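# Clamp the print's long edge between two magnetic bars

## Task

Hold one long side of the print between two of the wooden bars, with their magnets joined and the bars covering that side over its full length.

## Robot and tools

Robot: two UR-type arms, left_arm and right_arm, each ending in a sixteen-motor, four-fingered hand (right_arm has a right hand, left_arm its mirror image). URDF roots in the scene frame: left_arm at (+0.054, +0.359, 0) m, right_arm at (+0.036, -0.389, 0) m. A camera stand is fixed behind the arms.

Scene frame: origin at table-top height, midway between the nominal bases; +x points out over the table, +y toward left_arm, +z up. Image sides do not match arm names. Positions are in metres, velocities in m/s and rad/s.

Hand point axes (right hand): +z runs along the straight fingers toward the tips, +y points out of the palm face (palm at y = -0.062 m), +x crosses the palm away from the thumb. On the left hand +x points toward the thumb. Straight fingertips reach about 0.12 m past the hand point. A rigid mast sits behind the palm near the wrist and can strike things.

The 48-number row, used by execute_actions and move, covers both arms even when only one moves. Every value lies in [-1, 1]. Order: left_arm dx, dy, dz, rx, ry, rz; then the left hand's sixteen motors; left current_limit, speed; then the same 24 for right_arm.
- dx, dy, dz, rx, ry, rz are offsets, not poses. They count from that arm's Hand target at the start of the action or move, along scene axes. 1.0 equals 0.6 m or 180 degrees. rx, ry, rz form one rotation vector, turned about the Hand target's position. Each row of an action is measured from that same start, and a new call starts from the new Hand target, so resending an offset keeps moving. All six at 0 re-commands the current Hand target. Commanded orientation is clipped to within 32 degrees of the measured one each step.
- The sixteen hand numbers are absolute goal angles, scaled between each hinge's stops, in this order: index_mcp, index_abd, index_pip, index_dip, middle_mcp, middle_abd, middle_pip, middle_dip, ring_mcp, ring_abd, ring_pip, ring_dip, thumb_cmc, thumb_axl, thumb_mcp, thumb_ipl. Straight values: _mcp +0.75, _abd 0.00, _pip +0.58, _dip +0.70, thumb_cmc +0.71, thumb_axl +0.68, thumb_mcp +0.23, thumb_ipl +0.17. Moving toward -1 curls fingers toward the palm and swings the thumb in front of it. A 0 is a real goal; to leave a hand unchanged, resend its hand_goal, hand_current_limit and hand_speed.
- current_limit maps -1..+1 to 0..550 mA (floor 11 mA); speed sets (speed + 1)/2 of 8.5 rad/s. Initially +0.4 and -0.6; settings persist.

Tools:
- execute_actions(actions, cameras): actions is a list of actions, each up to 15 rows at 1/30 s per row; a short action repeats its last row. Images are returned only for an empty list or when cameras names them (["all"] for all).
- move(target, speed, blend, stop_force, zero, blocking, cameras): straight-line hand paths to one row or a list of up to 15 rows; every row's offsets are from the same starting Hand targets. speed is m/s, 0.002 to 3.6, default 0.25 (turns up to twice that in rad/s). blend in m rounds corners in a list. stop_force in N, 3 to 120, ends an arm's path when its wrist senses that much push against its travel; leave it out when backing off a contact. zero (default true) re-zeros before the move. blocking=false returns early, not allowed with stop_force. Paths are capped at 10 s and do not avoid obstacles or the other arm. Keep paths away from an arm's own base.
- wait(seconds 0 to 10), stop(), zoom_image(camera, region [x0, y0, x1, y1] pixels, at most 504 by 504), zero_wrist_force(arm), read_manual(section), finished_scene(scene: the current scene's number), which is final.
Cameras: cam_high, cam_low, cam_left_wrist, cam_right_wrist, each 672x504.

Results: per arm end_effector_position and end_effector_quat_wxyz, velocities (omitted when joints read "within noise"), Hand target (the next offsets count from it; the hand often rests a bit short), joint positions and torques, Wrist force and Wrist torque in the end effector's own axes plus a peak line. Per hand: hand_goal, hand_measured, hand_current_ma, hand_state (moving, goal, blocked, overload). A move adds a "move:" line such as done, off_target, moving, held or fault, plus limits=paced or limits=held. Watch for MOTOR HOT, HAND FAULT, TORQUE FAULT and OVER-TEMPERATURE FAULT lines.

Cautions: the arms are stiff, so aim only slightly past a contact and go slowly. Around 150 N of outside force, or a joint torque limit (139 N m for the big joints, 26 N m for the wrists), stops the arm for 10 s. Do not let the arms or hands press on each other, and do not hit fixed or heavy objects. Never drop parts, release moving parts, or let anything leave the table. A hand motor held at 495 mA or more for 5 s shuts off for 10 s, so grip with modest current. Long stretched holds heat motors. Outside pushes may occasionally nudge loose objects. The bars must stay clamped once the robot lets go.

Each tool is called after "Request:" by a JSON object that holds its "op" and its "data".

## Session

Request:
{"op": "execute_actions", "data": {"actions": []}}

Scene clock: 0.00 s.
left_arm: end_effector_position=(+0.7370, -0.0940, +0.1816) hand_goal=(+0.754, +0.000, +0.576, +0.696, +0.754, +0.000, +0.576, +0.696, +0.754, +0.000, +0.576, +0.696, +0.714, +0.678, +0.226, +0.168) hand_measured=(+0.754, +0.000, +0.576, +0.696, +0.754, +0.000, +0.576, +0.696, +0.754, +0.000, +0.576, +0.696, +0.714, +0.678, +0.226, +0.168) hand_current_ma=(+0, +0, +0, +0, +0, +0, +0, +0, +0, +0, +0, +0, +0, +0, +0, +0) hand_state=(goal, goal, goal, goal, goal, goal, goal, goal, goal, goal, goal, goal, goal, goal, goal, goal) hand_current_limit=0.40 hand_speed=-0.60 end_effector_quat_wxyz=(+0.330, +0.611, -0.609, +0.383) | right_arm: end_effector_position=(+0.3504, -0.2142, +0.2008) hand_goal=(+0.754, +0.000, +0.576, +0.696, +0.754, +0.000, +0.576, +0.696, +0.754, +0.000, +0.576, +0.696, +0.714, +0.678, +0.226, +0.168) hand_measured=(+0.754, +0.000, +0.576, +0.696, +0.754, +0.000, +0.576, +0.696, +0.754, +0.000, +0.576, +0.696, +0.714, +0.678, +0.226, +0.168) hand_current_ma=(+0, +0, +0, +0, +0, +0, +0, +0, +0, +0, +0, +0, +0, +0, +0, +0) hand_state=(goal, goal, goal, goal, goal, goal, goal, goal, goal, goal, goal, goal, goal, goal, goal, goal) hand_current_limit=0.40 hand_speed=-0.60 end_effector_quat_wxyz=(-0.092, -0.091, +0.986, -0.109)
Joint positions: left_arm=[2.959 -2.484 -1.128 -0.742 0.549 -3.484] | right_arm=[0.018 -1.869 2.151 -1.68 -1.8 -1.707]
Joint velocities: within noise
Joint torques (N m): no reading
Wrist force (N): no reading
Wrist torque (N m): no reading
Wrist force, peak (N): no reading
Hand target: left_arm +0.7370, -0.0940, +0.1816; +0.330, +0.611, -0.609, +0.383 | right_arm +0.3504, -0.2142, +0.2008; -0.092, -0.091, +0.986, -0.109

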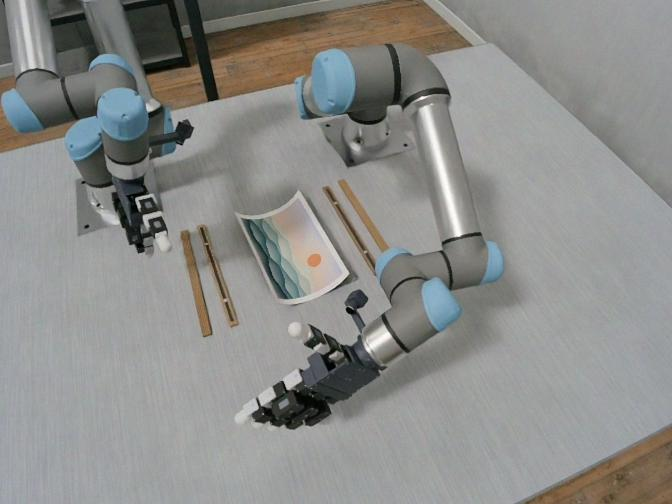

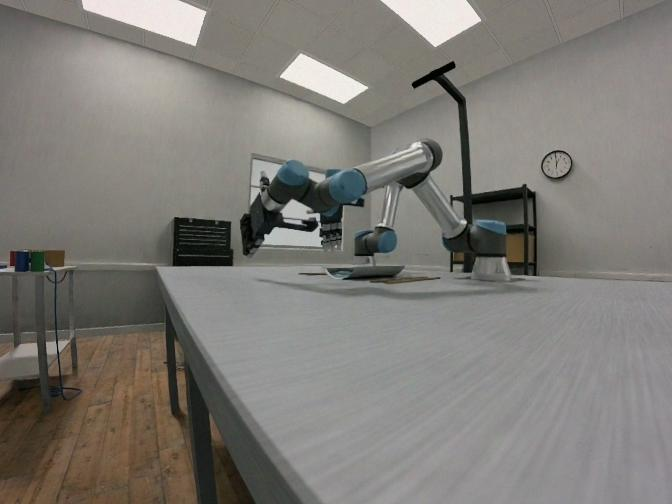

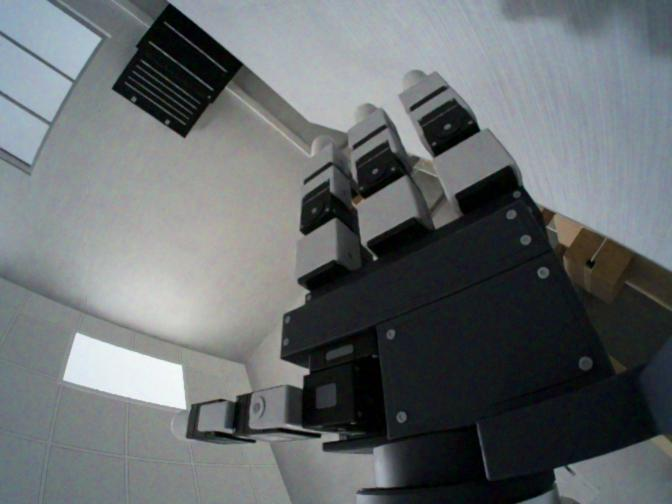

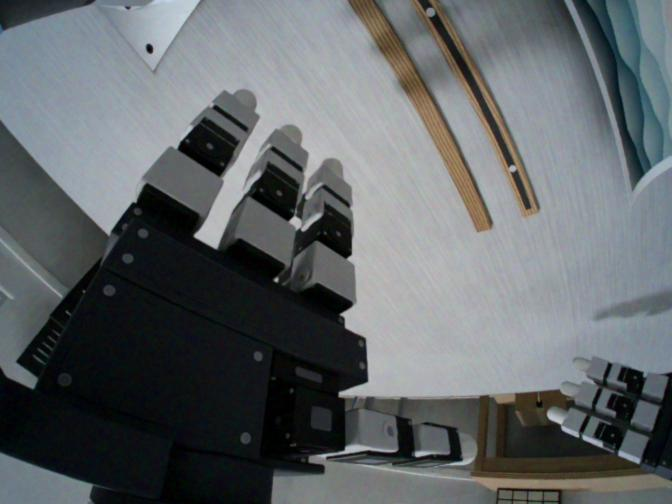

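Request:
{"op": "zoom_image", "data": {"camera": "cam_high", "region": [150, 160, 400, 350]}}

Request:
{"op": "zoom_image", "data": {"camera": "cam_high", "region": [220, 180, 360, 310]}}

Request:
{"op": "zoom_image", "data": {"camera": "cam_low", "region": [220, 200, 520, 330]}}

Request:
{"op": "zoom_image", "data": {"camera": "cam_right_wrist", "region": [330, 0, 672, 250]}}

Scaled by 2.016 from the camera's 672x504 image, which has a finer 960x720 frame.

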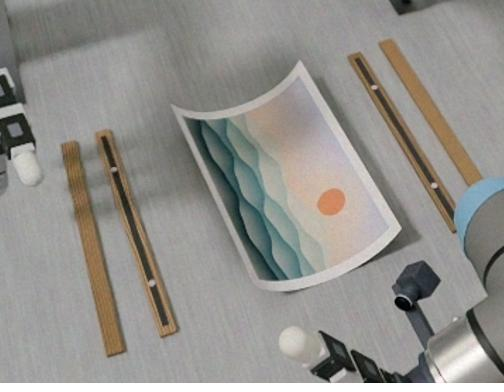

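Scaled by 3.600 from the camera's 672x504 image, which has a finer 960x720 frame.

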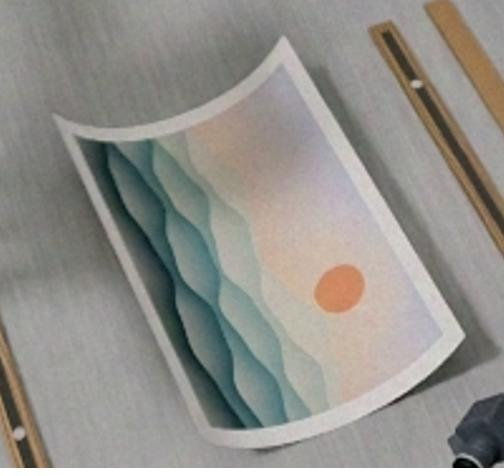

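Scaled by 1.680 from the camera's 672x504 image, which has a finer 960x720 frame.

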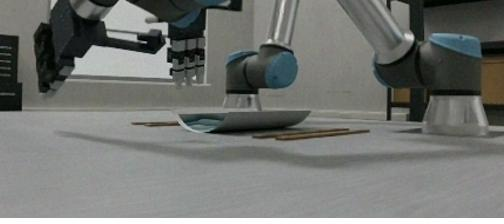

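Scaled by 1.474 from the camera's 672x504 image, which has a finer 960x720 frame.

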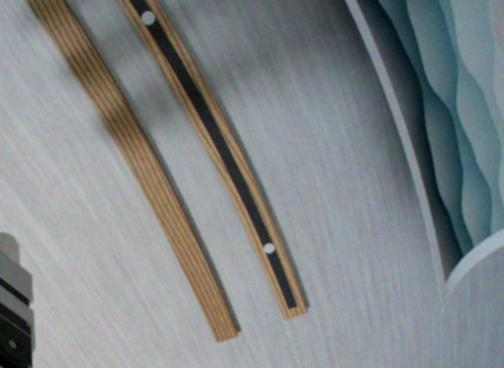

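Request:
{"op": "move", "data": {"target": [-0.2, 0.8, 0.3, 0, 0, 0, 0.754, 0, 0.576, 0.696, 0.754, 0, 0.576, 0.696, 0.754, 0, 0.576, 0.696, 0.714, 0.678, 0.226, 0.168, 0.4, -0.6, 0, 0, 0, 0, 0, 0, 0.754, 0, 0.576, 0.696, 0.754, 0, 0.576, 0.696, 0.754, 0, 0.576, 0.696, 0.714, 0.678, 0.226, 0.168, 0.4, -0.6], "speed": 0.3, "cameras": ["all"]}}

Scene clock: 20.40 s.
left_arm: end_effector_position=(+0.6170, +0.3860, +0.3616) hand_goal=(+0.754, +0.000, +0.576, +0.696, +0.754, +0.000, +0.576, +0.696, +0.754, +0.000, +0.576, +0.696, +0.714, +0.678, +0.226, +0.168) hand_measured=(+0.754, +0.000, +0.576, +0.696, +0.754, -0.002, +0.576, +0.696, +0.754, +0.000, +0.576, +0.696, +0.714, +0.678, +0.226, +0.168) hand_current_ma=(-1, -1, +1, +0, -1, -1, +1, +0, -1, -1, +1, +0, +0, -1, -1, -1) hand_state=(goal, goal, goal, goal, goal, goal, goal, goal, goal, goal, goal, goal, goal, goal, goal, goal) hand_current_limit=0.40 hand_speed=-0.60 end_effector_quat_wxyz=(+0.330, +0.611, -0.609, +0.383) | right_arm: end_effector_position=(+0.3504, -0.2142, +0.2008) hand_goal=(+0.754, +0.000, +0.576, +0.696, +0.754, +0.000, +0.576, +0.696, +0.754, +0.000, +0.576, +0.696, +0.714, +0.678, +0.226, +0.168) hand_measured=(+0.754, +0.000, +0.576, +0.696, +0.754, +0.000, +0.576, +0.696, +0.754, +0.000, +0.576, +0.696, +0.714, +0.678, +0.224, +0.168) hand_current_ma=(-2, +0, +1, +0, -2, +0, +1, +0, -2, +0, +1, +0, +0, -2, -6, -1) hand_state=(goal, goal, goal, goal, goal, goal, goal, goal, goal, goal, goal, goal, goal, goal, goal, goal) hand_current_limit=0.40 hand_speed=-0.60 end_effector_quat_wxyz=(-0.092, -0.091, +0.986, -0.109)
Joint positions: left_arm=[3.658 -2.052 -1.131 -2.226 0.691 -2.245] | right_arm=[0.018 -1.869 2.151 -1.68 -1.8 -1.707]
Joint torques (N m): left_arm=[8.6 34.89 31.39 -0.45 0.43 2.39] | right_arm=[0.98 -8.8 -23.35 -2.22 -1.04 0.08]
Wrist force (N): left_arm=[0.4 0.1 0.1] | right_arm=[0.0 0.1 0.2]
Wrist torque (N m): left_arm=[0.09 -0.08 0.06] | right_arm=[-0.01 0.00 0.00]
Wrist force, peak (N): left_arm=[0.2 0.3 -1.5] | right_arm=[0.1 -0.2 0.4]
Hand target: left_arm +0.6170, +0.3860, +0.3616; +0.330, +0.611, -0.609, +0.383 | right_arm +0.3504, -0.2142, +0.2008; -0.092, -0.091, +0.986, -0.109
Off the commanded pose: left_arm 0.000 m, 0 deg | right_arm 0.000 m, 0 deg.
move: done

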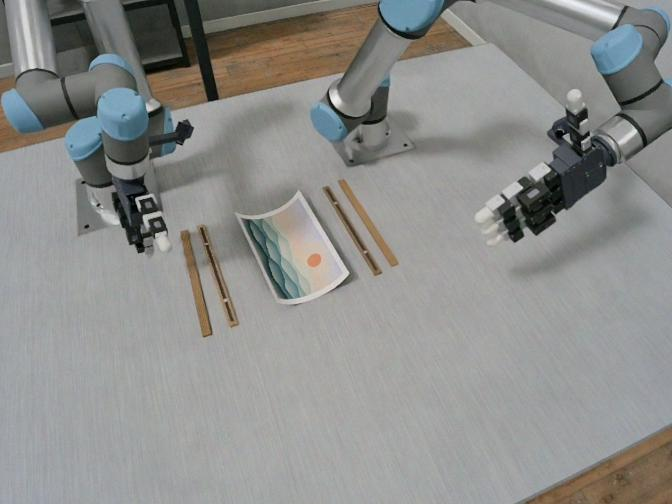

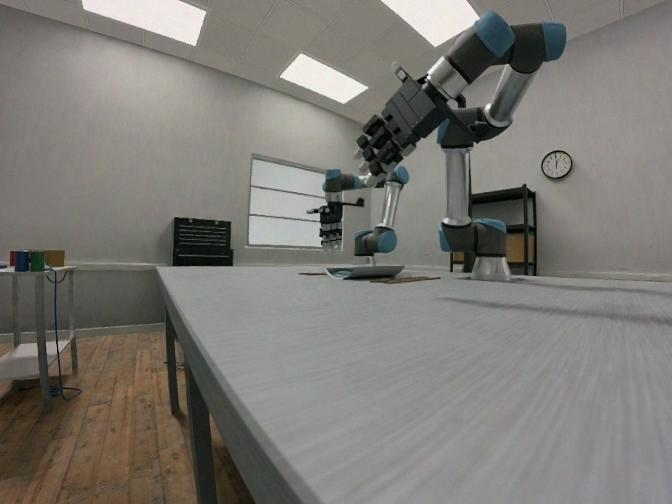

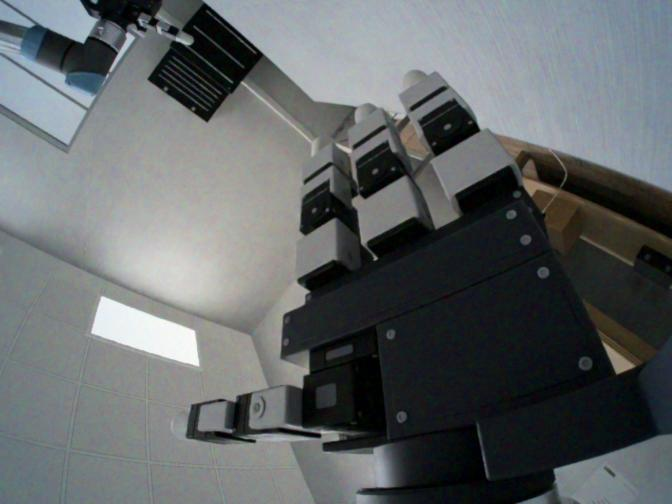

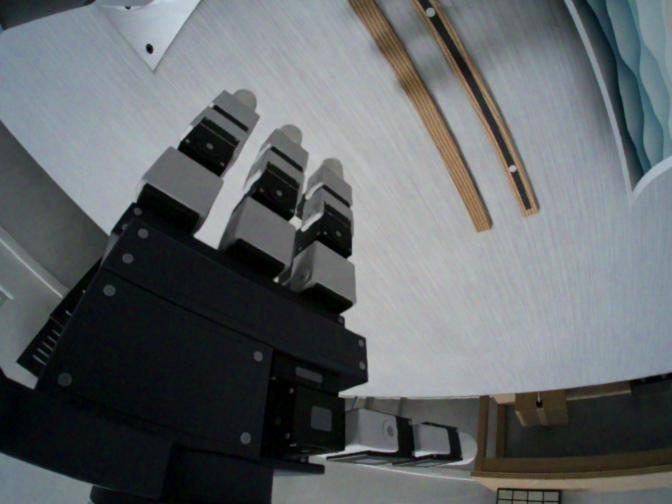

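Request:
{"op": "zoom_image", "data": {"camera": "cam_high", "region": [160, 160, 420, 355]}}

Request:
{"op": "zoom_image", "data": {"camera": "cam_low", "region": [280, 240, 460, 300]}}

Request:
{"op": "zoom_image", "data": {"camera": "cam_high", "region": [170, 210, 250, 345]}}

Request:
{"op": "zoom_image", "data": {"camera": "cam_high", "region": [310, 170, 410, 285]}}

Scaled by 1.938 from the camera's 672x504 image, which has a finer 960x720 frame.

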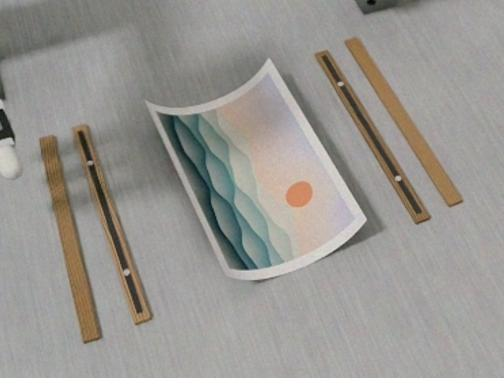

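Scaled by 2.800 from the camera's 672x504 image, which has a finer 960x720 frame.

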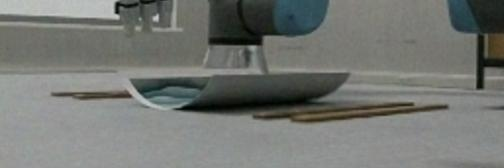

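Scaled by 3.733 from the camera's 672x504 image, which has a finer 960x720 frame.

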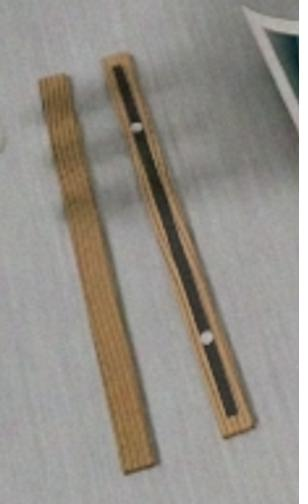

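Scaled by 4.383 from the camera's 672x504 image, which has a finer 960x720 frame.

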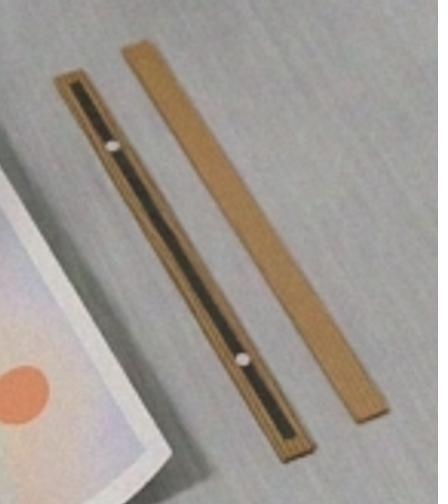

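Request:
{"op": "move", "data": {"target": [0,0,0,0,0,0, 0.754, 0, 0.576, 0.696, 0.754, 0, 0.576, 0.696, 0.754, 0, 0.576, 0.696, 0.714, 0.678, 0.226, 0.168, 0.4, -0.6, 0.133, -0.06, 0.1, 0.124, -0.430, 0.875, 0.754, 0, 0.576, 0.696, 0.754, 0, 0.576, 0.696, 0.754, 0, 0.576, 0.696, 0.714, 0.678, 0.226, 0.168, 0.4, -0.6], "speed": 0.4, "cameras": ["cam_high","cam_right_wrist"]}}

Scene clock: 35.00 s.
left_arm: end_effector_position=(+0.6170, +0.3860, +0.3616) hand_goal=(+0.754, +0.000, +0.576, +0.696, +0.754, +0.000, +0.576, +0.696, +0.754, +0.000, +0.576, +0.696, +0.714, +0.678, +0.226, +0.168) hand_measured=(+0.754, +0.000, +0.576, +0.696, +0.754, -0.002, +0.576, +0.696, +0.754, +0.000, +0.576, +0.696, +0.714, +0.678, +0.226, +0.168) hand_current_ma=(-1, -1, +1, +0, -1, -1, +1, +0, -1, -1, +1, +0, +0, -1, -1, -1) hand_state=(goal, goal, goal, goal, goal, goal, goal, goal, goal, goal, goal, goal, goal, goal, goal, goal) hand_current_limit=0.40 hand_speed=-0.60 end_effector_quat_wxyz=(+0.330, +0.611, -0.609, +0.383) | right_arm: end_effector_position=(+0.4302, -0.2502, +0.2608) hand_goal=(+0.754, +0.000, +0.576, +0.696, +0.754, +0.000, +0.576, +0.696, +0.754, +0.000, +0.576, +0.696, +0.714, +0.678, +0.226, +0.168) hand_measured=(+0.746, +0.000, +0.576, +0.696, +0.748, +0.000, +0.576, +0.696, +0.748, +0.000, +0.576, +0.696, +0.708, +0.678, +0.224, +0.168) hand_current_ma=(-21, +0, +1, +0, -19, +0, +1, +0, -20, +0, +1, +0, -16, -2, -7, -1) hand_state=(goal, goal, goal, goal, goal, goal, goal, goal, goal, goal, goal, goal, goal, goal, goal, goal) hand_current_limit=0.40 hand_speed=-0.60 end_effector_quat_wxyz=(-0.537, +0.843, +0.001, +0.000)
Joint positions: left_arm=[3.658 -2.052 -1.13 -2.226 0.691 -2.245] | right_arm=[-0.414 -1.72 1.935 -1.085 -0.586 -5.505]
Joint torques (N m): left_arm=[6.83 33.98 30.65 -0.56 0.25 2.09] | right_arm=[-11.6 -0.73 -33.96 0.82 -1.67 -1.95]
Wrist force (N): left_arm=[0.4 0.1 0.0] | right_arm=[-0.5 -0.8 0.3]
Wrist torque (N m): left_arm=[0.09 -0.08 0.06] | right_arm=[-0.16 0.09 0.01]
Wrist force, peak (N): left_arm=[0.6 0.1 -0.4] | right_arm=[-0.7 -1.1 0.6]
Hand target: left_arm +0.6170, +0.3860, +0.3616; +0.330, +0.611, -0.609, +0.383 | right_arm +0.4302, -0.2502, +0.2608; -0.537, +0.843, +0.001, +0.000
Off the commanded pose: left_arm 0.000 m, 0 deg | right_arm 0.000 m, 0 deg.
move: done
Images, in order (width x height): cam_high 672x504, cam_right_wrist 672x504.

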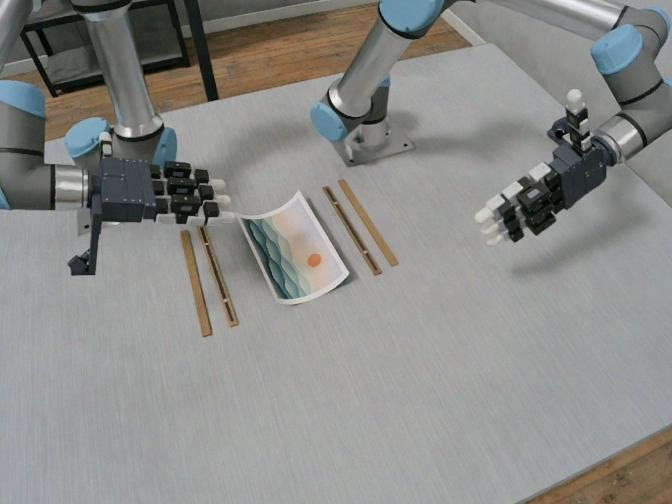

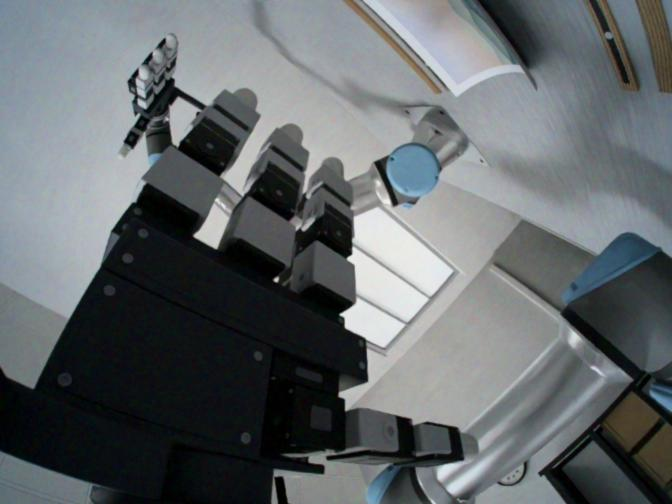

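Request:
{"op": "move", "data": {"target": [0,0,0,0,0,0, 0.754, 0, 0.576, 0.696, 0.754, 0, 0.576, 0.696, 0.754, 0, 0.576, 0.696, 0.714, 0.678, 0.226, 0.168, 0.4, -0.6, 0,0,-0.233,0,0,0, 0.137,0,0.285,0.696,0.137,0,0.285,0.696,0.137,0,0.285,0.696, 0.714, 0.678, 0.226, 0.168, 0.4, -0.6], "speed": 0.2, "cameras": ["cam_high","cam_right_wrist","cam_low"]}}

Request:
{"op": "zoom_image", "data": {"camera": "cam_high", "region": [50, 150, 350, 350]}}

Scene clock: 42.03 s.
left_arm: end_effector_position=(+0.6170, +0.3860, +0.3616) hand_goal=(+0.754, +0.000, +0.576, +0.696, +0.754, +0.000, +0.576, +0.696, +0.754, +0.000, +0.576, +0.696, +0.714, +0.678, +0.226, +0.168) hand_measured=(+0.754, +0.000, +0.576, +0.696, +0.754, -0.002, +0.576, +0.696, +0.754, +0.000, +0.576, +0.696, +0.714, +0.678, +0.226, +0.168) hand_current_ma=(-1, -1, +1, +0, -1, -1, +1, +0, -1, -1, +1, +0, +0, -1, -1, -1) hand_state=(goal, goal, goal, goal, goal, goal, goal, goal, goal, goal, goal, goal, goal, goal, goal, goal) hand_current_limit=0.40 hand_speed=-0.60 end_effector_quat_wxyz=(+0.330, +0.611, -0.609, +0.383) | right_arm: end_effector_position=(+0.4302, -0.2502, +0.1211) hand_goal=(+0.138, +0.000, +0.286, +0.696, +0.138, +0.000, +0.286, +0.696, +0.138, +0.000, +0.286, +0.696, +0.714, +0.678, +0.226, +0.168) hand_measured=(+0.136, +0.000, +0.288, +0.696, +0.136, +0.000, +0.288, +0.696, +0.136, +0.000, +0.288, +0.696, +0.708, +0.678, +0.224, +0.168) hand_current_ma=(-4, +0, +4, +0, -4, +0, +4, +0, -4, +0, +4, +0, -18, -2, -7, -1) hand_state=(goal, goal, goal, goal, goal, goal, goal, goal, goal, goal, goal, goal, goal, goal, goal, goal) hand_current_limit=0.40 hand_speed=-0.60 end_effector_quat_wxyz=(-0.537, +0.843, +0.001, +0.000)
Joint positions: left_arm=[3.658 -2.052 -1.13 -2.226 0.691 -2.245] | right_arm=[-0.414 -1.568 2.189 -1.49 -0.586 -5.506]
Joint torques (N m): left_arm=[4.29 34.89 28.49 -0.66 0.17 2.04] | right_arm=[12.69 -5.24 -6.04 -3.3 3.54 2.58]
Wrist force (N): left_arm=[0.3 0.0 -0.2] | right_arm=[-0.4 -0.4 0.4]
Wrist torque (N m): left_arm=[0.09 -0.06 0.05] | right_arm=[-0.02 0.06 -0.09]
Wrist force, peak (N): left_arm=[0.8 0.1 -0.3] | right_arm=[-0.7 -1.9 0.1]
Hand target: left_arm +0.6170, +0.3860, +0.3616; +0.330, +0.611, -0.609, +0.383 | right_arm +0.4302, -0.2502, +0.1210; -0.537, +0.843, +0.001, +0.000
Off the commanded pose: left_arm 0.000 m, 0 deg | right_arm 0.000 m, 0 deg.
move: done
Images, in order (width x height): cam_high 672x504, cam_low 672x504, cam_right_wrist 672x504.

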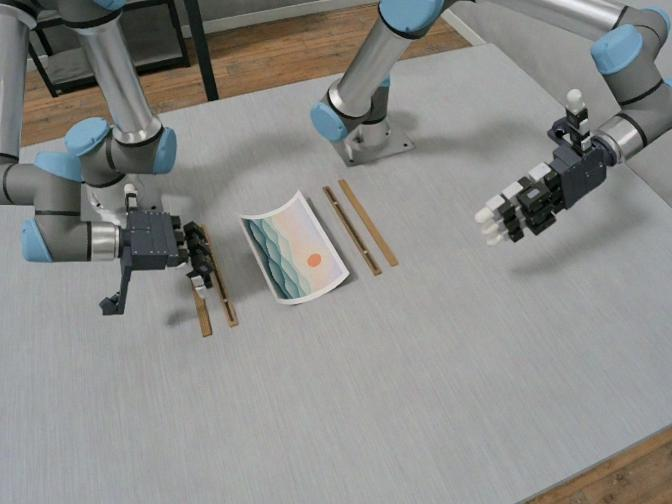

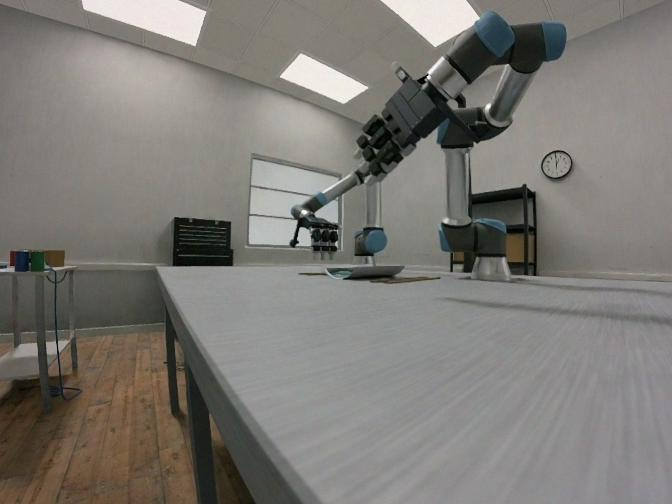

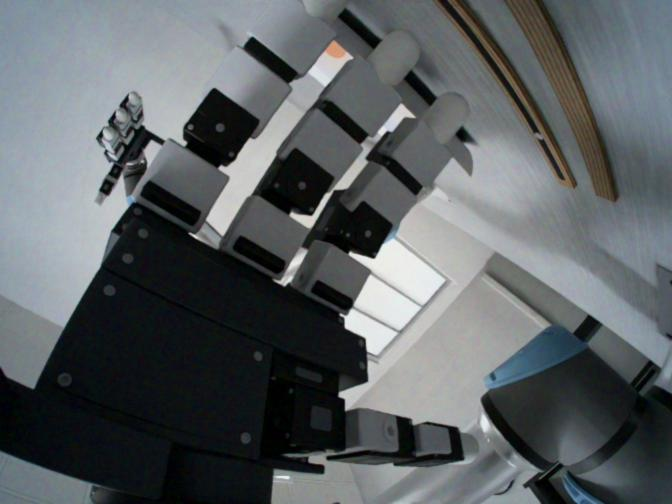

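Scaled by 1.680 from the camera's 672x504 image, which has a finer 960x720 frame.

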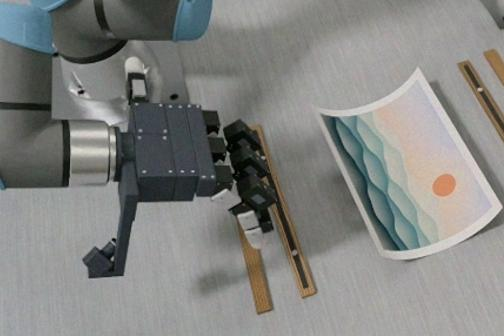

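Request:
{"op": "move", "data": {"target": [0,0,0,0,0,0, 0.754, 0, 0.576, 0.696, 0.754, 0, 0.576, 0.696, 0.754, 0, 0.576, 0.696, 0.714, 0.678, 0.226, 0.168, 0.4, -0.6, 0,0,-0.075,0,0,0, 0.137,0,0.285,0.696,0.137,0,0.285,0.696,0.137,0,0.285,0.696, 0.714, 0.678, 0.226, 0.168, 0.4, -0.6], "speed": 0.1, "cameras": ["cam_high","cam_right_wrist"]}}

Request:
{"op": "zoom_image", "data": {"camera": "cam_high", "region": [90, 180, 250, 345]}}

Request:
{"op": "zoom_image", "data": {"camera": "cam_right_wrist", "region": [260, 0, 672, 240]}}

Scene clock: 45.27 s.
left_arm: end_effector_position=(+0.6170, +0.3860, +0.3616) hand_goal=(+0.754, +0.000, +0.576, +0.696, +0.754, +0.000, +0.576, +0.696, +0.754, +0.000, +0.576, +0.696, +0.714, +0.678, +0.226, +0.168) hand_measured=(+0.754, +0.000, +0.576, +0.696, +0.754, -0.002, +0.576, +0.696, +0.754, +0.000, +0.576, +0.696, +0.714, +0.678, +0.226, +0.168) hand_current_ma=(-1, -1, +1, +0, -1, -1, +1, +0, -1, -1, +1, +0, +0, -1, -1, -1) hand_state=(goal, goal, goal, goal, goal, goal, goal, goal, goal, goal, goal, goal, goal, goal, goal, goal) hand_current_limit=0.40 hand_speed=-0.60 end_effector_quat_wxyz=(+0.330, +0.611, -0.609, +0.383) | right_arm: end_effector_position=(+0.4302, -0.2502, +0.0761) hand_goal=(+0.138, +0.000, +0.286, +0.696, +0.138, +0.000, +0.286, +0.696, +0.138, +0.000, +0.286, +0.696, +0.714, +0.678, +0.226, +0.168) hand_measured=(+0.136, +0.000, +0.288, +0.696, +0.136, +0.000, +0.288, +0.696, +0.136, +0.000, +0.288, +0.696, +0.708, +0.678, +0.224, +0.168) hand_current_ma=(-4, +0, +4, +0, -4, +0, +4, +0, -4, +0, +4, +0, -18, -2, -7, -1) hand_state=(goal, goal, goal, goal, goal, goal, goal, goal, goal, goal, goal, goal, goal, goal, goal, goal) hand_current_limit=0.40 hand_speed=-0.60 end_effector_quat_wxyz=(-0.537, +0.843, +0.001, +0.000)
Joint positions: left_arm=[3.658 -2.052 -1.13 -2.226 0.691 -2.245] | right_arm=[-0.414 -1.484 2.248 -1.634 -0.586 -5.505]
Joint torques (N m): left_arm=[5.45 35.14 29.59 -0.5 0.41 1.94] | right_arm=[11.5 -6.04 -5.13 -3.29 3.9 2.53]
Wrist force (N): left_arm=[0.4 0.0 0.0] | right_arm=[-0.2 -0.7 0.2]
Wrist torque (N m): left_arm=[0.08 -0.09 0.07] | right_arm=[-0.02 0.03 -0.07]
Wrist force, peak (N): left_arm=[0.7 0.2 -0.1] | right_arm=[-0.4 -1.1 0.2]
Hand target: left_arm +0.6170, +0.3860, +0.3616; +0.330, +0.611, -0.609, +0.383 | right_arm +0.4302, -0.2502, +0.0760; -0.537, +0.843, +0.001, +0.000
Off the commanded pose: left_arm 0.000 m, 0 deg | right_arm 0.000 m, 0 deg.
move: done
Images, in order (width x height): cam_high 672x504, cam_right_wrist 672x504.

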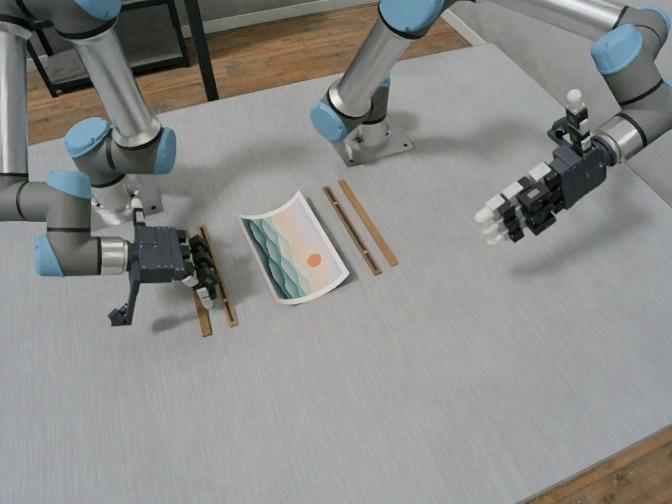

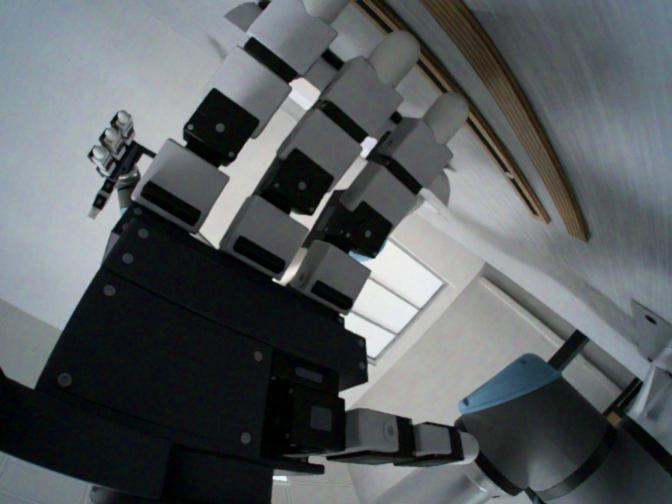

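Scaled by 3.055 from the camera's 672x504 image, which has a finer 960x720 frame.

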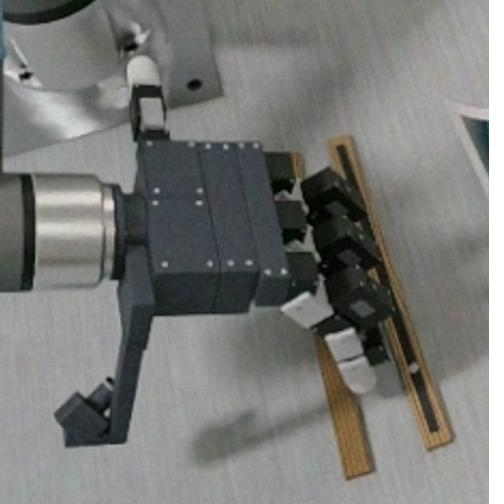

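Scaled by 1.223 from the camera's 672x504 image, which has a finer 960x720 frame.

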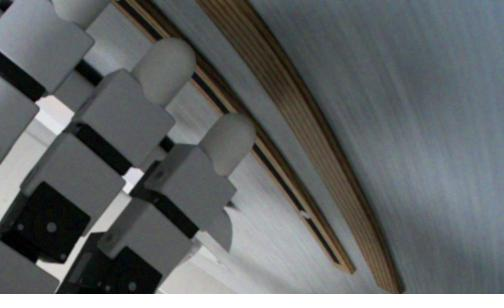

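Request:
{"op": "move", "data": {"target": [0,0,0,0,0,0, 0.754, 0, 0.576, 0.696, 0.754, 0, 0.576, 0.696, 0.754, 0, 0.576, 0.696, 0.714, 0.678, 0.226, 0.168, 0.4, -0.6, 0,0.0217,0,0,0,0, 0.137,0,0.285,0.696,0.137,0,0.285,0.696,0.137,0,0.285,0.696, 0.714, 0.678, 0.226, 0.168, 0.4, -0.6], "speed": 0.1, "cameras": ["cam_high","cam_right_wrist"]}}

Request:
{"op": "zoom_image", "data": {"camera": "cam_high", "region": [90, 180, 250, 345]}}

Request:
{"op": "zoom_image", "data": {"camera": "cam_right_wrist", "region": [300, 0, 600, 225]}}

Scene clock: 47.47 s.
left_arm: end_effector_position=(+0.6170, +0.3860, +0.3616) hand_goal=(+0.754, +0.000, +0.576, +0.696, +0.754, +0.000, +0.576, +0.696, +0.754, +0.000, +0.576, +0.696, +0.714, +0.678, +0.226, +0.168) hand_measured=(+0.754, +0.000, +0.576, +0.696, +0.754, -0.002, +0.576, +0.696, +0.754, +0.000, +0.576, +0.696, +0.714, +0.678, +0.226, +0.168) hand_current_ma=(-1, -1, +1, +0, -1, -1, +1, +0, -1, -1, +1, +0, +0, -1, -1, -1) hand_state=(goal, goal, goal, goal, goal, goal, goal, goal, goal, goal, goal, goal, goal, goal, goal, goal) hand_current_limit=0.40 hand_speed=-0.60 end_effector_quat_wxyz=(+0.330, +0.611, -0.609, +0.383) | right_arm: end_effector_position=(+0.4302, -0.2372, +0.0760) hand_goal=(+0.138, +0.000, +0.286, +0.696, +0.138, +0.000, +0.286, +0.696, +0.138, +0.000, +0.286, +0.696, +0.714, +0.678, +0.226, +0.168) hand_measured=(+0.136, +0.000, +0.288, +0.696, +0.136, +0.000, +0.288, +0.696, +0.136, +0.000, +0.288, +0.696, +0.708, +0.678, +0.224, +0.168) hand_current_ma=(-4, +0, +4, +0, -4, +0, +4, +0, -4, +0, +4, +0, -18, -2, -7, -1) hand_state=(goal, goal, goal, goal, goal, goal, goal, goal, goal, goal, goal, goal, goal, goal, goal, goal) hand_current_limit=0.40 hand_speed=-0.60 end_effector_quat_wxyz=(-0.537, +0.843, +0.001, +0.000)
Joint positions: left_arm=[3.658 -2.052 -1.13 -2.226 0.691 -2.245] | right_arm=[-0.384 -1.484 2.259 -1.68 -0.567 -5.462]
Joint torques (N m): left_arm=[3.79 33.8 27.95 -0.48 0.4 1.97] | right_arm=[12.36 -31.04 -4.48 -3.42 3.79 2.54]
Wrist force (N): left_arm=[0.4 -0.1 -0.1] | right_arm=[-0.5 -0.6 0.5]
Wrist torque (N m): left_arm=[0.07 -0.09 0.06] | right_arm=[-0.03 0.07 -0.10]
Wrist force, peak (N): left_arm=[0.7 0.2 -0.1] | right_arm=[-0.3 -0.9 0.5]
Hand target: left_arm +0.6170, +0.3860, +0.3616; +0.330, +0.611, -0.609, +0.383 | right_arm +0.4302, -0.2371, +0.0760; -0.537, +0.843, +0.001, +0.000
Off the commanded pose: left_arm 0.000 m, 0 deg | right_arm 0.000 m, 0 deg.
move: done
Images, in order (width x height): cam_high 672x504, cam_right_wrist 672x504.

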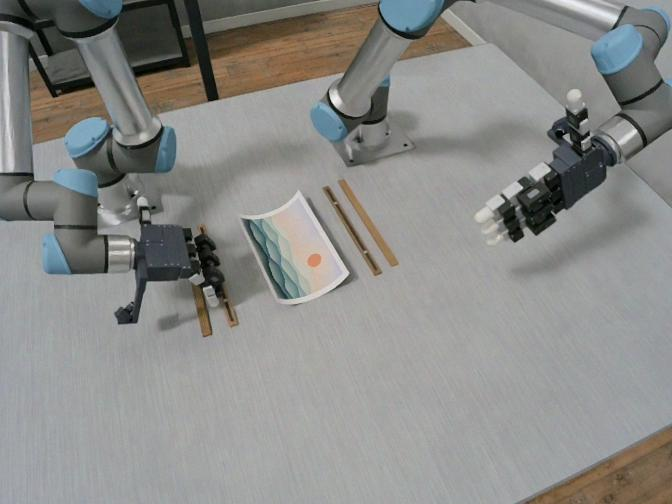

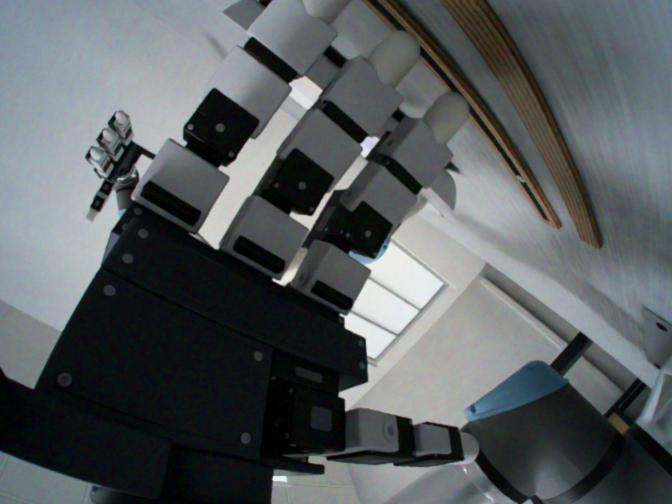

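Scaled by 3.055 from the camera's 672x504 image, which has a finer 960x720 frame.

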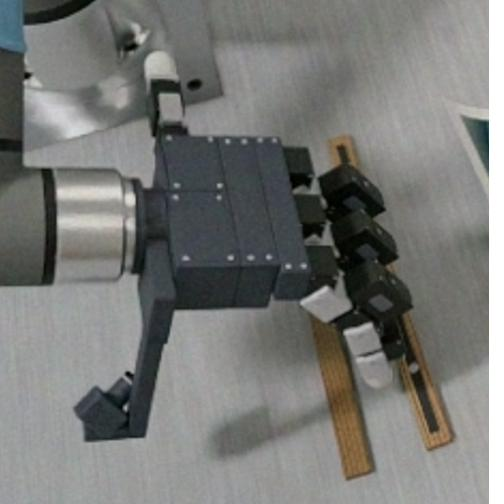

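Scaled by 1.680 from the camera's 672x504 image, which has a finer 960x720 frame.

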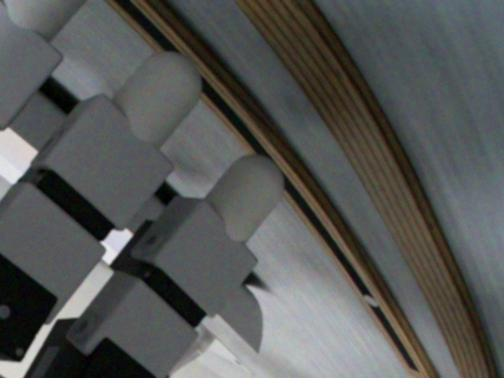

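Request:
{"op": "move", "data": {"target": [0,0,0,0,0,0, 0.754, 0, 0.576, 0.696, 0.754, 0, 0.576, 0.696, 0.754, 0, 0.576, 0.696, 0.714, 0.678, 0.226, 0.168, 0.4, -0.6, -0.0167,-0.0075,-0.0133,0,0,0, 0.137,0,0.285,0.696,0.137,0,0.285,0.696,0.137,0,0.285,0.696, 0.714, 0.678, 0.226, 0.168, 0.4, -0.6], "speed": 0.05, "cameras": ["cam_high","cam_right_wrist"]}}

Request:
{"op": "zoom_image", "data": {"camera": "cam_high", "region": [150, 210, 250, 345]}}

Request:
{"op": "zoom_image", "data": {"camera": "cam_right_wrist", "region": [300, 0, 600, 225]}}

Scene clock: 53.83 s.
left_arm: end_effector_position=(+0.6170, +0.3860, +0.3616) hand_goal=(+0.754, +0.000, +0.576, +0.696, +0.754, +0.000, +0.576, +0.696, +0.754, +0.000, +0.576, +0.696, +0.714, +0.678, +0.226, +0.168) hand_measured=(+0.754, +0.000, +0.576, +0.696, +0.754, -0.002, +0.576, +0.696, +0.754, +0.000, +0.576, +0.696, +0.714, +0.678, +0.226, +0.168) hand_current_ma=(-1, -1, +1, +0, -1, -1, +1, +0, -1, -1, +1, +0, +0, -1, -1, -1) hand_state=(goal, goal, goal, goal, goal, goal, goal, goal, goal, goal, goal, goal, goal, goal, goal, goal) hand_current_limit=0.40 hand_speed=-0.60 end_effector_quat_wxyz=(+0.330, +0.611, -0.609, +0.383) | right_arm: end_effector_position=(+0.4203, -0.2416, +0.0681) hand_goal=(+0.138, +0.000, +0.286, +0.696, +0.138, +0.000, +0.286, +0.696, +0.138, +0.000, +0.286, +0.696, +0.714, +0.678, +0.226, +0.168) hand_measured=(+0.136, +0.000, +0.288, +0.696, +0.136, +0.000, +0.288, +0.696, +0.136, +0.000, +0.288, +0.696, +0.708, +0.678, +0.224, +0.168) hand_current_ma=(-4, +0, +4, +0, -4, +0, +4, +0, -4, +0, +4, +0, -18, -2, -7, -1) hand_state=(goal, goal, goal, goal, goal, goal, goal, goal, goal, goal, goal, goal, goal, goal, goal, goal) hand_current_limit=0.40 hand_speed=-0.60 end_effector_quat_wxyz=(-0.537, +0.843, +0.001, +0.000)
Joint positions: left_arm=[3.658 -2.052 -1.13 -2.226 0.691 -2.245] | right_arm=[-0.404 -1.49 2.287 -1.679 -0.579 -5.491]
Joint torques (N m): left_arm=[2.25 35.88 28.46 -0.58 0.28 2.05] | right_arm=[-13.18 -31.82 -4.3 0.93 -1.71 -1.89]
Wrist force (N): left_arm=[0.7 -0.1 0.1] | right_arm=[-0.3 -0.4 0.4]
Wrist torque (N m): left_arm=[0.06 -0.11 0.09] | right_arm=[0.00 0.06 0.04]
Wrist force, peak (N): left_arm=[0.8 0.1 -0.3] | right_arm=[-0.5 -0.8 0.5]
Hand target: left_arm +0.6170, +0.3860, +0.3616; +0.330, +0.611, -0.609, +0.383 | right_arm +0.4202, -0.2416, +0.0681; -0.537, +0.843, +0.001, +0.000
Off the commanded pose: left_arm 0.000 m, 0 deg | right_arm 0.000 m, 0 deg.
move: done
Images, in order (width x height): cam_high 672x504, cam_right_wrist 672x504.

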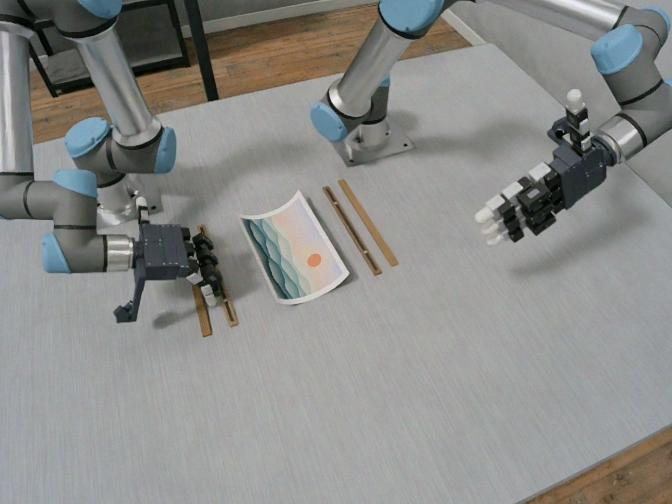

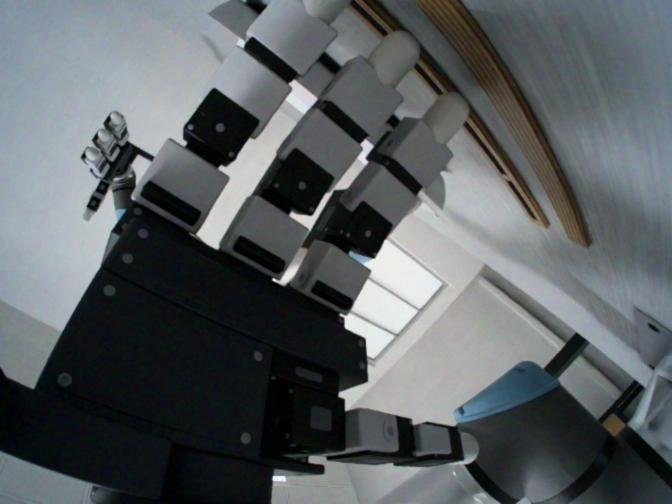

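Scaled by 3.733 from the camera's 672x504 image, which has a finer 960x720 frame.

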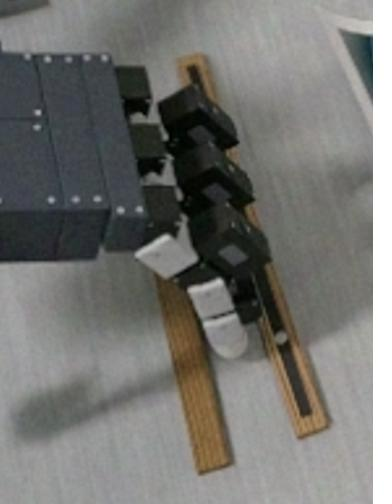

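Scaled by 1.680 from the camera's 672x504 image, which has a finer 960x720 frame.

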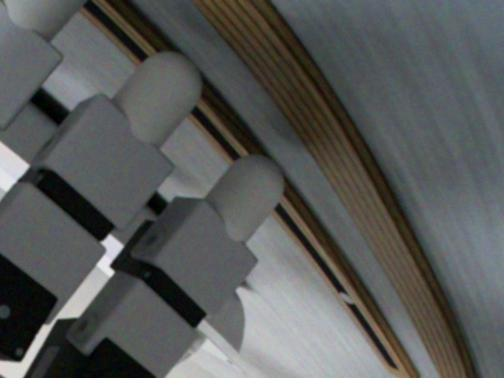

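Request:
{"op": "move", "data": {"target": [0,0,0,0,0,0, 0.754, 0, 0.576, 0.696, 0.754, 0, 0.576, 0.696, 0.754, 0, 0.576, 0.696, 0.714, 0.678, 0.226, 0.168, 0.4, -0.6, 0,0.0042,0,0,0,0, 0.137,0,0.285,0.696,0.137,0,0.285,0.696,0.137,0,0.285,0.696, 0.714, 0.678, 0.226, 0.168, 0.4, -0.6], "speed": 0.05}}

Request:
{"op": "move", "data": {"target": [0,0,0,0,0,0, 0.754, 0, 0.576, 0.696, 0.754, 0, 0.576, 0.696, 0.754, 0, 0.576, 0.696, 0.714, 0.678, 0.226, 0.168, 0.4, -0.6, 0,0,-0.03,0,0,0, 0.137,0,0.285,0.696,0.137,0,0.285,0.696,0.137,0,0.285,0.696, 0.714, 0.678, 0.226, 0.168, 0.4, -0.6], "speed": 0.008, "stop_force": 4, "cameras": ["cam_high","cam_right_wrist"]}}

Request:
{"op": "zoom_image", "data": {"camera": "cam_high", "region": [150, 210, 250, 345]}}

Request:
{"op": "zoom_image", "data": {"camera": "cam_right_wrist", "region": [300, 0, 600, 225]}}

Scene clock: 55.87 s.
left_arm: end_effector_position=(+0.6170, +0.3860, +0.3616) hand_goal=(+0.754, +0.000, +0.576, +0.696, +0.754, +0.000, +0.576, +0.696, +0.754, +0.000, +0.576, +0.696, +0.714, +0.678, +0.226, +0.168) hand_measured=(+0.754, +0.000, +0.576, +0.696, +0.754, -0.002, +0.576, +0.696, +0.754, +0.000, +0.576, +0.696, +0.714, +0.678, +0.226, +0.168) hand_current_ma=(-1, -1, +1, +0, -1, -1, +1, +0, -1, -1, +1, +0, +0, -1, -1, -1) hand_state=(goal, goal, goal, goal, goal, goal, goal, goal, goal, goal, goal, goal, goal, goal, goal, goal) hand_current_limit=0.40 hand_speed=-0.60 end_effector_quat_wxyz=(+0.330, +0.611, -0.609, +0.383) | right_arm: end_effector_position=(+0.4202, -0.2392, +0.0681) hand_goal=(+0.138, +0.000, +0.286, +0.696, +0.138, +0.000, +0.286, +0.696, +0.138, +0.000, +0.286, +0.696, +0.714, +0.678, +0.226, +0.168) hand_measured=(+0.136, +0.000, +0.288, +0.696, +0.136, +0.000, +0.288, +0.696, +0.136, +0.000, +0.288, +0.696, +0.708, +0.678, +0.224, +0.168) hand_current_ma=(-4, +0, +4, +0, -4, +0, +4, +0, -4, +0, +4, +0, -18, -2, -7, -1) hand_state=(goal, goal, goal, goal, goal, goal, goal, goal, goal, goal, goal, goal, goal, goal, goal, goal) hand_current_limit=0.40 hand_speed=-0.60 end_effector_quat_wxyz=(-0.537, +0.843, +0.001, +0.000)
Joint positions: left_arm=[3.658 -2.052 -1.13 -2.226 0.691 -2.245] | right_arm=[-0.398 -1.49 2.29 -1.688 -0.575 -5.483]
Joint torques (N m): left_arm=[-0.03 35.67 28.52 -0.38 0.43 2.02] | right_arm=[9.7 -30.69 -3.27 -3.44 3.86 2.56]
Wrist force (N): left_arm=[0.5 0.0 -0.3] | right_arm=[-0.4 -0.7 0.3]
Wrist torque (N m): left_arm=[0.11 -0.09 0.06] | right_arm=[-0.03 0.07 -0.10]
Wrist force, peak (N): left_arm=[0.6 0.2 -0.3] | right_arm=[-0.5 -0.8 0.4]
Hand target: left_arm +0.6170, +0.3860, +0.3616; +0.330, +0.611, -0.609, +0.383 | right_arm +0.4202, -0.2391, +0.0681; -0.537, +0.843, +0.001, +0.000
Off the commanded pose: left_arm 0.000 m, 0 deg | right_arm 0.000 m, 0 deg.
move: done

Scene clock: 58.23 s.
left_arm: end_effector_position=(+0.6170, +0.3860, +0.3616) hand_goal=(+0.754, +0.000, +0.576, +0.696, +0.754, +0.000, +0.576, +0.696, +0.754, +0.000, +0.576, +0.696, +0.714, +0.678, +0.226, +0.168) hand_measured=(+0.754, +0.000, +0.576, +0.696, +0.754, -0.002, +0.576, +0.696, +0.754, +0.000, +0.576, +0.696, +0.714, +0.678, +0.226, +0.168) hand_current_ma=(-1, -1, +1, +0, -1, -1, +1, +0, -1, -1, +1, +0, +0, -1, -1, -1) hand_state=(goal, goal, goal, goal, goal, goal, goal, goal, goal, goal, goal, goal, goal, goal, goal, goal) hand_current_limit=0.40 hand_speed=-0.60 end_effector_quat_wxyz=(+0.330, +0.611, -0.609, +0.383) | right_arm: end_effector_position=(+0.4202, -0.2391, +0.0587) hand_goal=(+0.138, +0.000, +0.286, +0.696, +0.138, +0.000, +0.286, +0.696, +0.138, +0.000, +0.286, +0.696, +0.714, +0.678, +0.226, +0.168) hand_measured=(+0.138, +0.000, +0.284, +0.696, +0.138, +0.000, +0.284, +0.696, +0.138, +0.000, +0.284, +0.696, +0.708, +0.678, +0.224, +0.168) hand_current_ma=(-1, +0, -3, +0, +0, +0, -3, +0, +0, +0, -4, +0, -18, -2, -7, -1) hand_state=(goal, goal, goal, goal, goal, goal, goal, goal, goal, goal, goal, goal, goal, goal, goal, goal) hand_current_limit=0.40 hand_speed=-0.60 end_effector_quat_wxyz=(-0.537, +0.843, +0.001, +0.000)
Joint positions: left_arm=[3.658 -2.052 -1.13 -2.226 0.691 -2.245] | right_arm=[-0.398 -1.469 2.3 -1.72 -0.575 -5.483]
Joint torques (N m): left_arm=[0.68 35.59 29.14 -0.38 0.37 1.95] | right_arm=[12.74 -30.64 -27.02 0.89 -2.06 2.57]
Wrist force (N): left_arm=[0.4 0.1 0.1] | right_arm=[-0.3 -3.6 -0.9]
Wrist torque (N m): left_arm=[0.09 -0.08 0.06] | right_arm=[0.04 0.06 -0.14]
Wrist force, peak (N): left_arm=[0.6 -0.2 0.3] | right_arm=[-0.9 -13.5 -5.6]
Hand target: left_arm +0.6170, +0.3860, +0.3616; +0.330, +0.611, -0.609, +0.383 | right_arm +0.4202, -0.2391, +0.0587; -0.537, +0.843, +0.001, +0.000 (not the last commanded pose)
Off the commanded pose: left_arm 0.000 m, 0 deg | right_arm 0.009 m, 0 deg.
move: contact (right_arm)
Images, in order (width x height): cam_high 672x504, cam_right_wrist 672x504.

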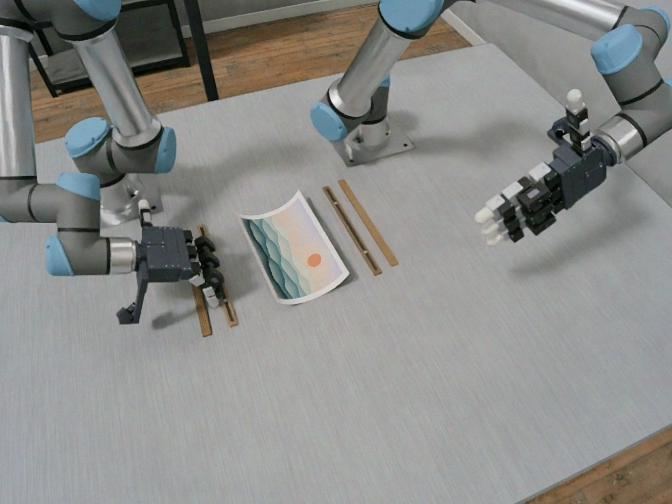

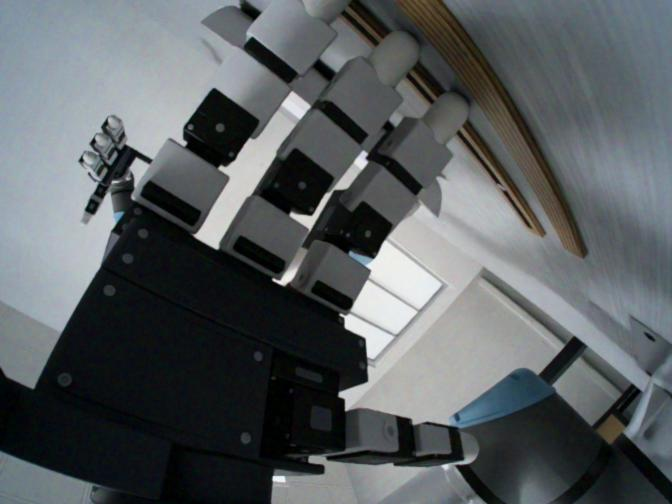

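Scaled by 3.733 from the camera's 672x504 image, which has a finer 960x720 frame.

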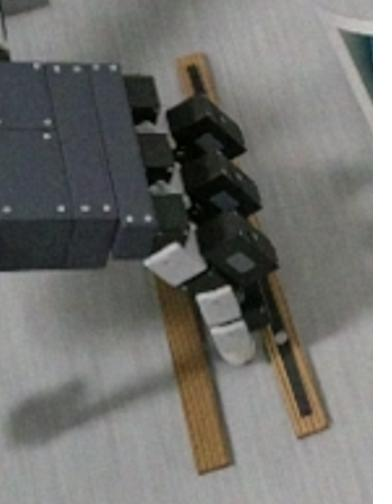

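Scaled by 1.680 from the camera's 672x504 image, which has a finer 960x720 frame.

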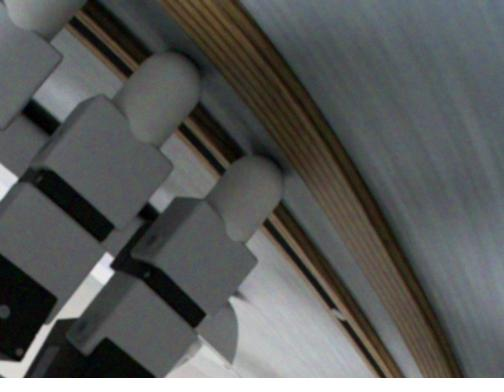

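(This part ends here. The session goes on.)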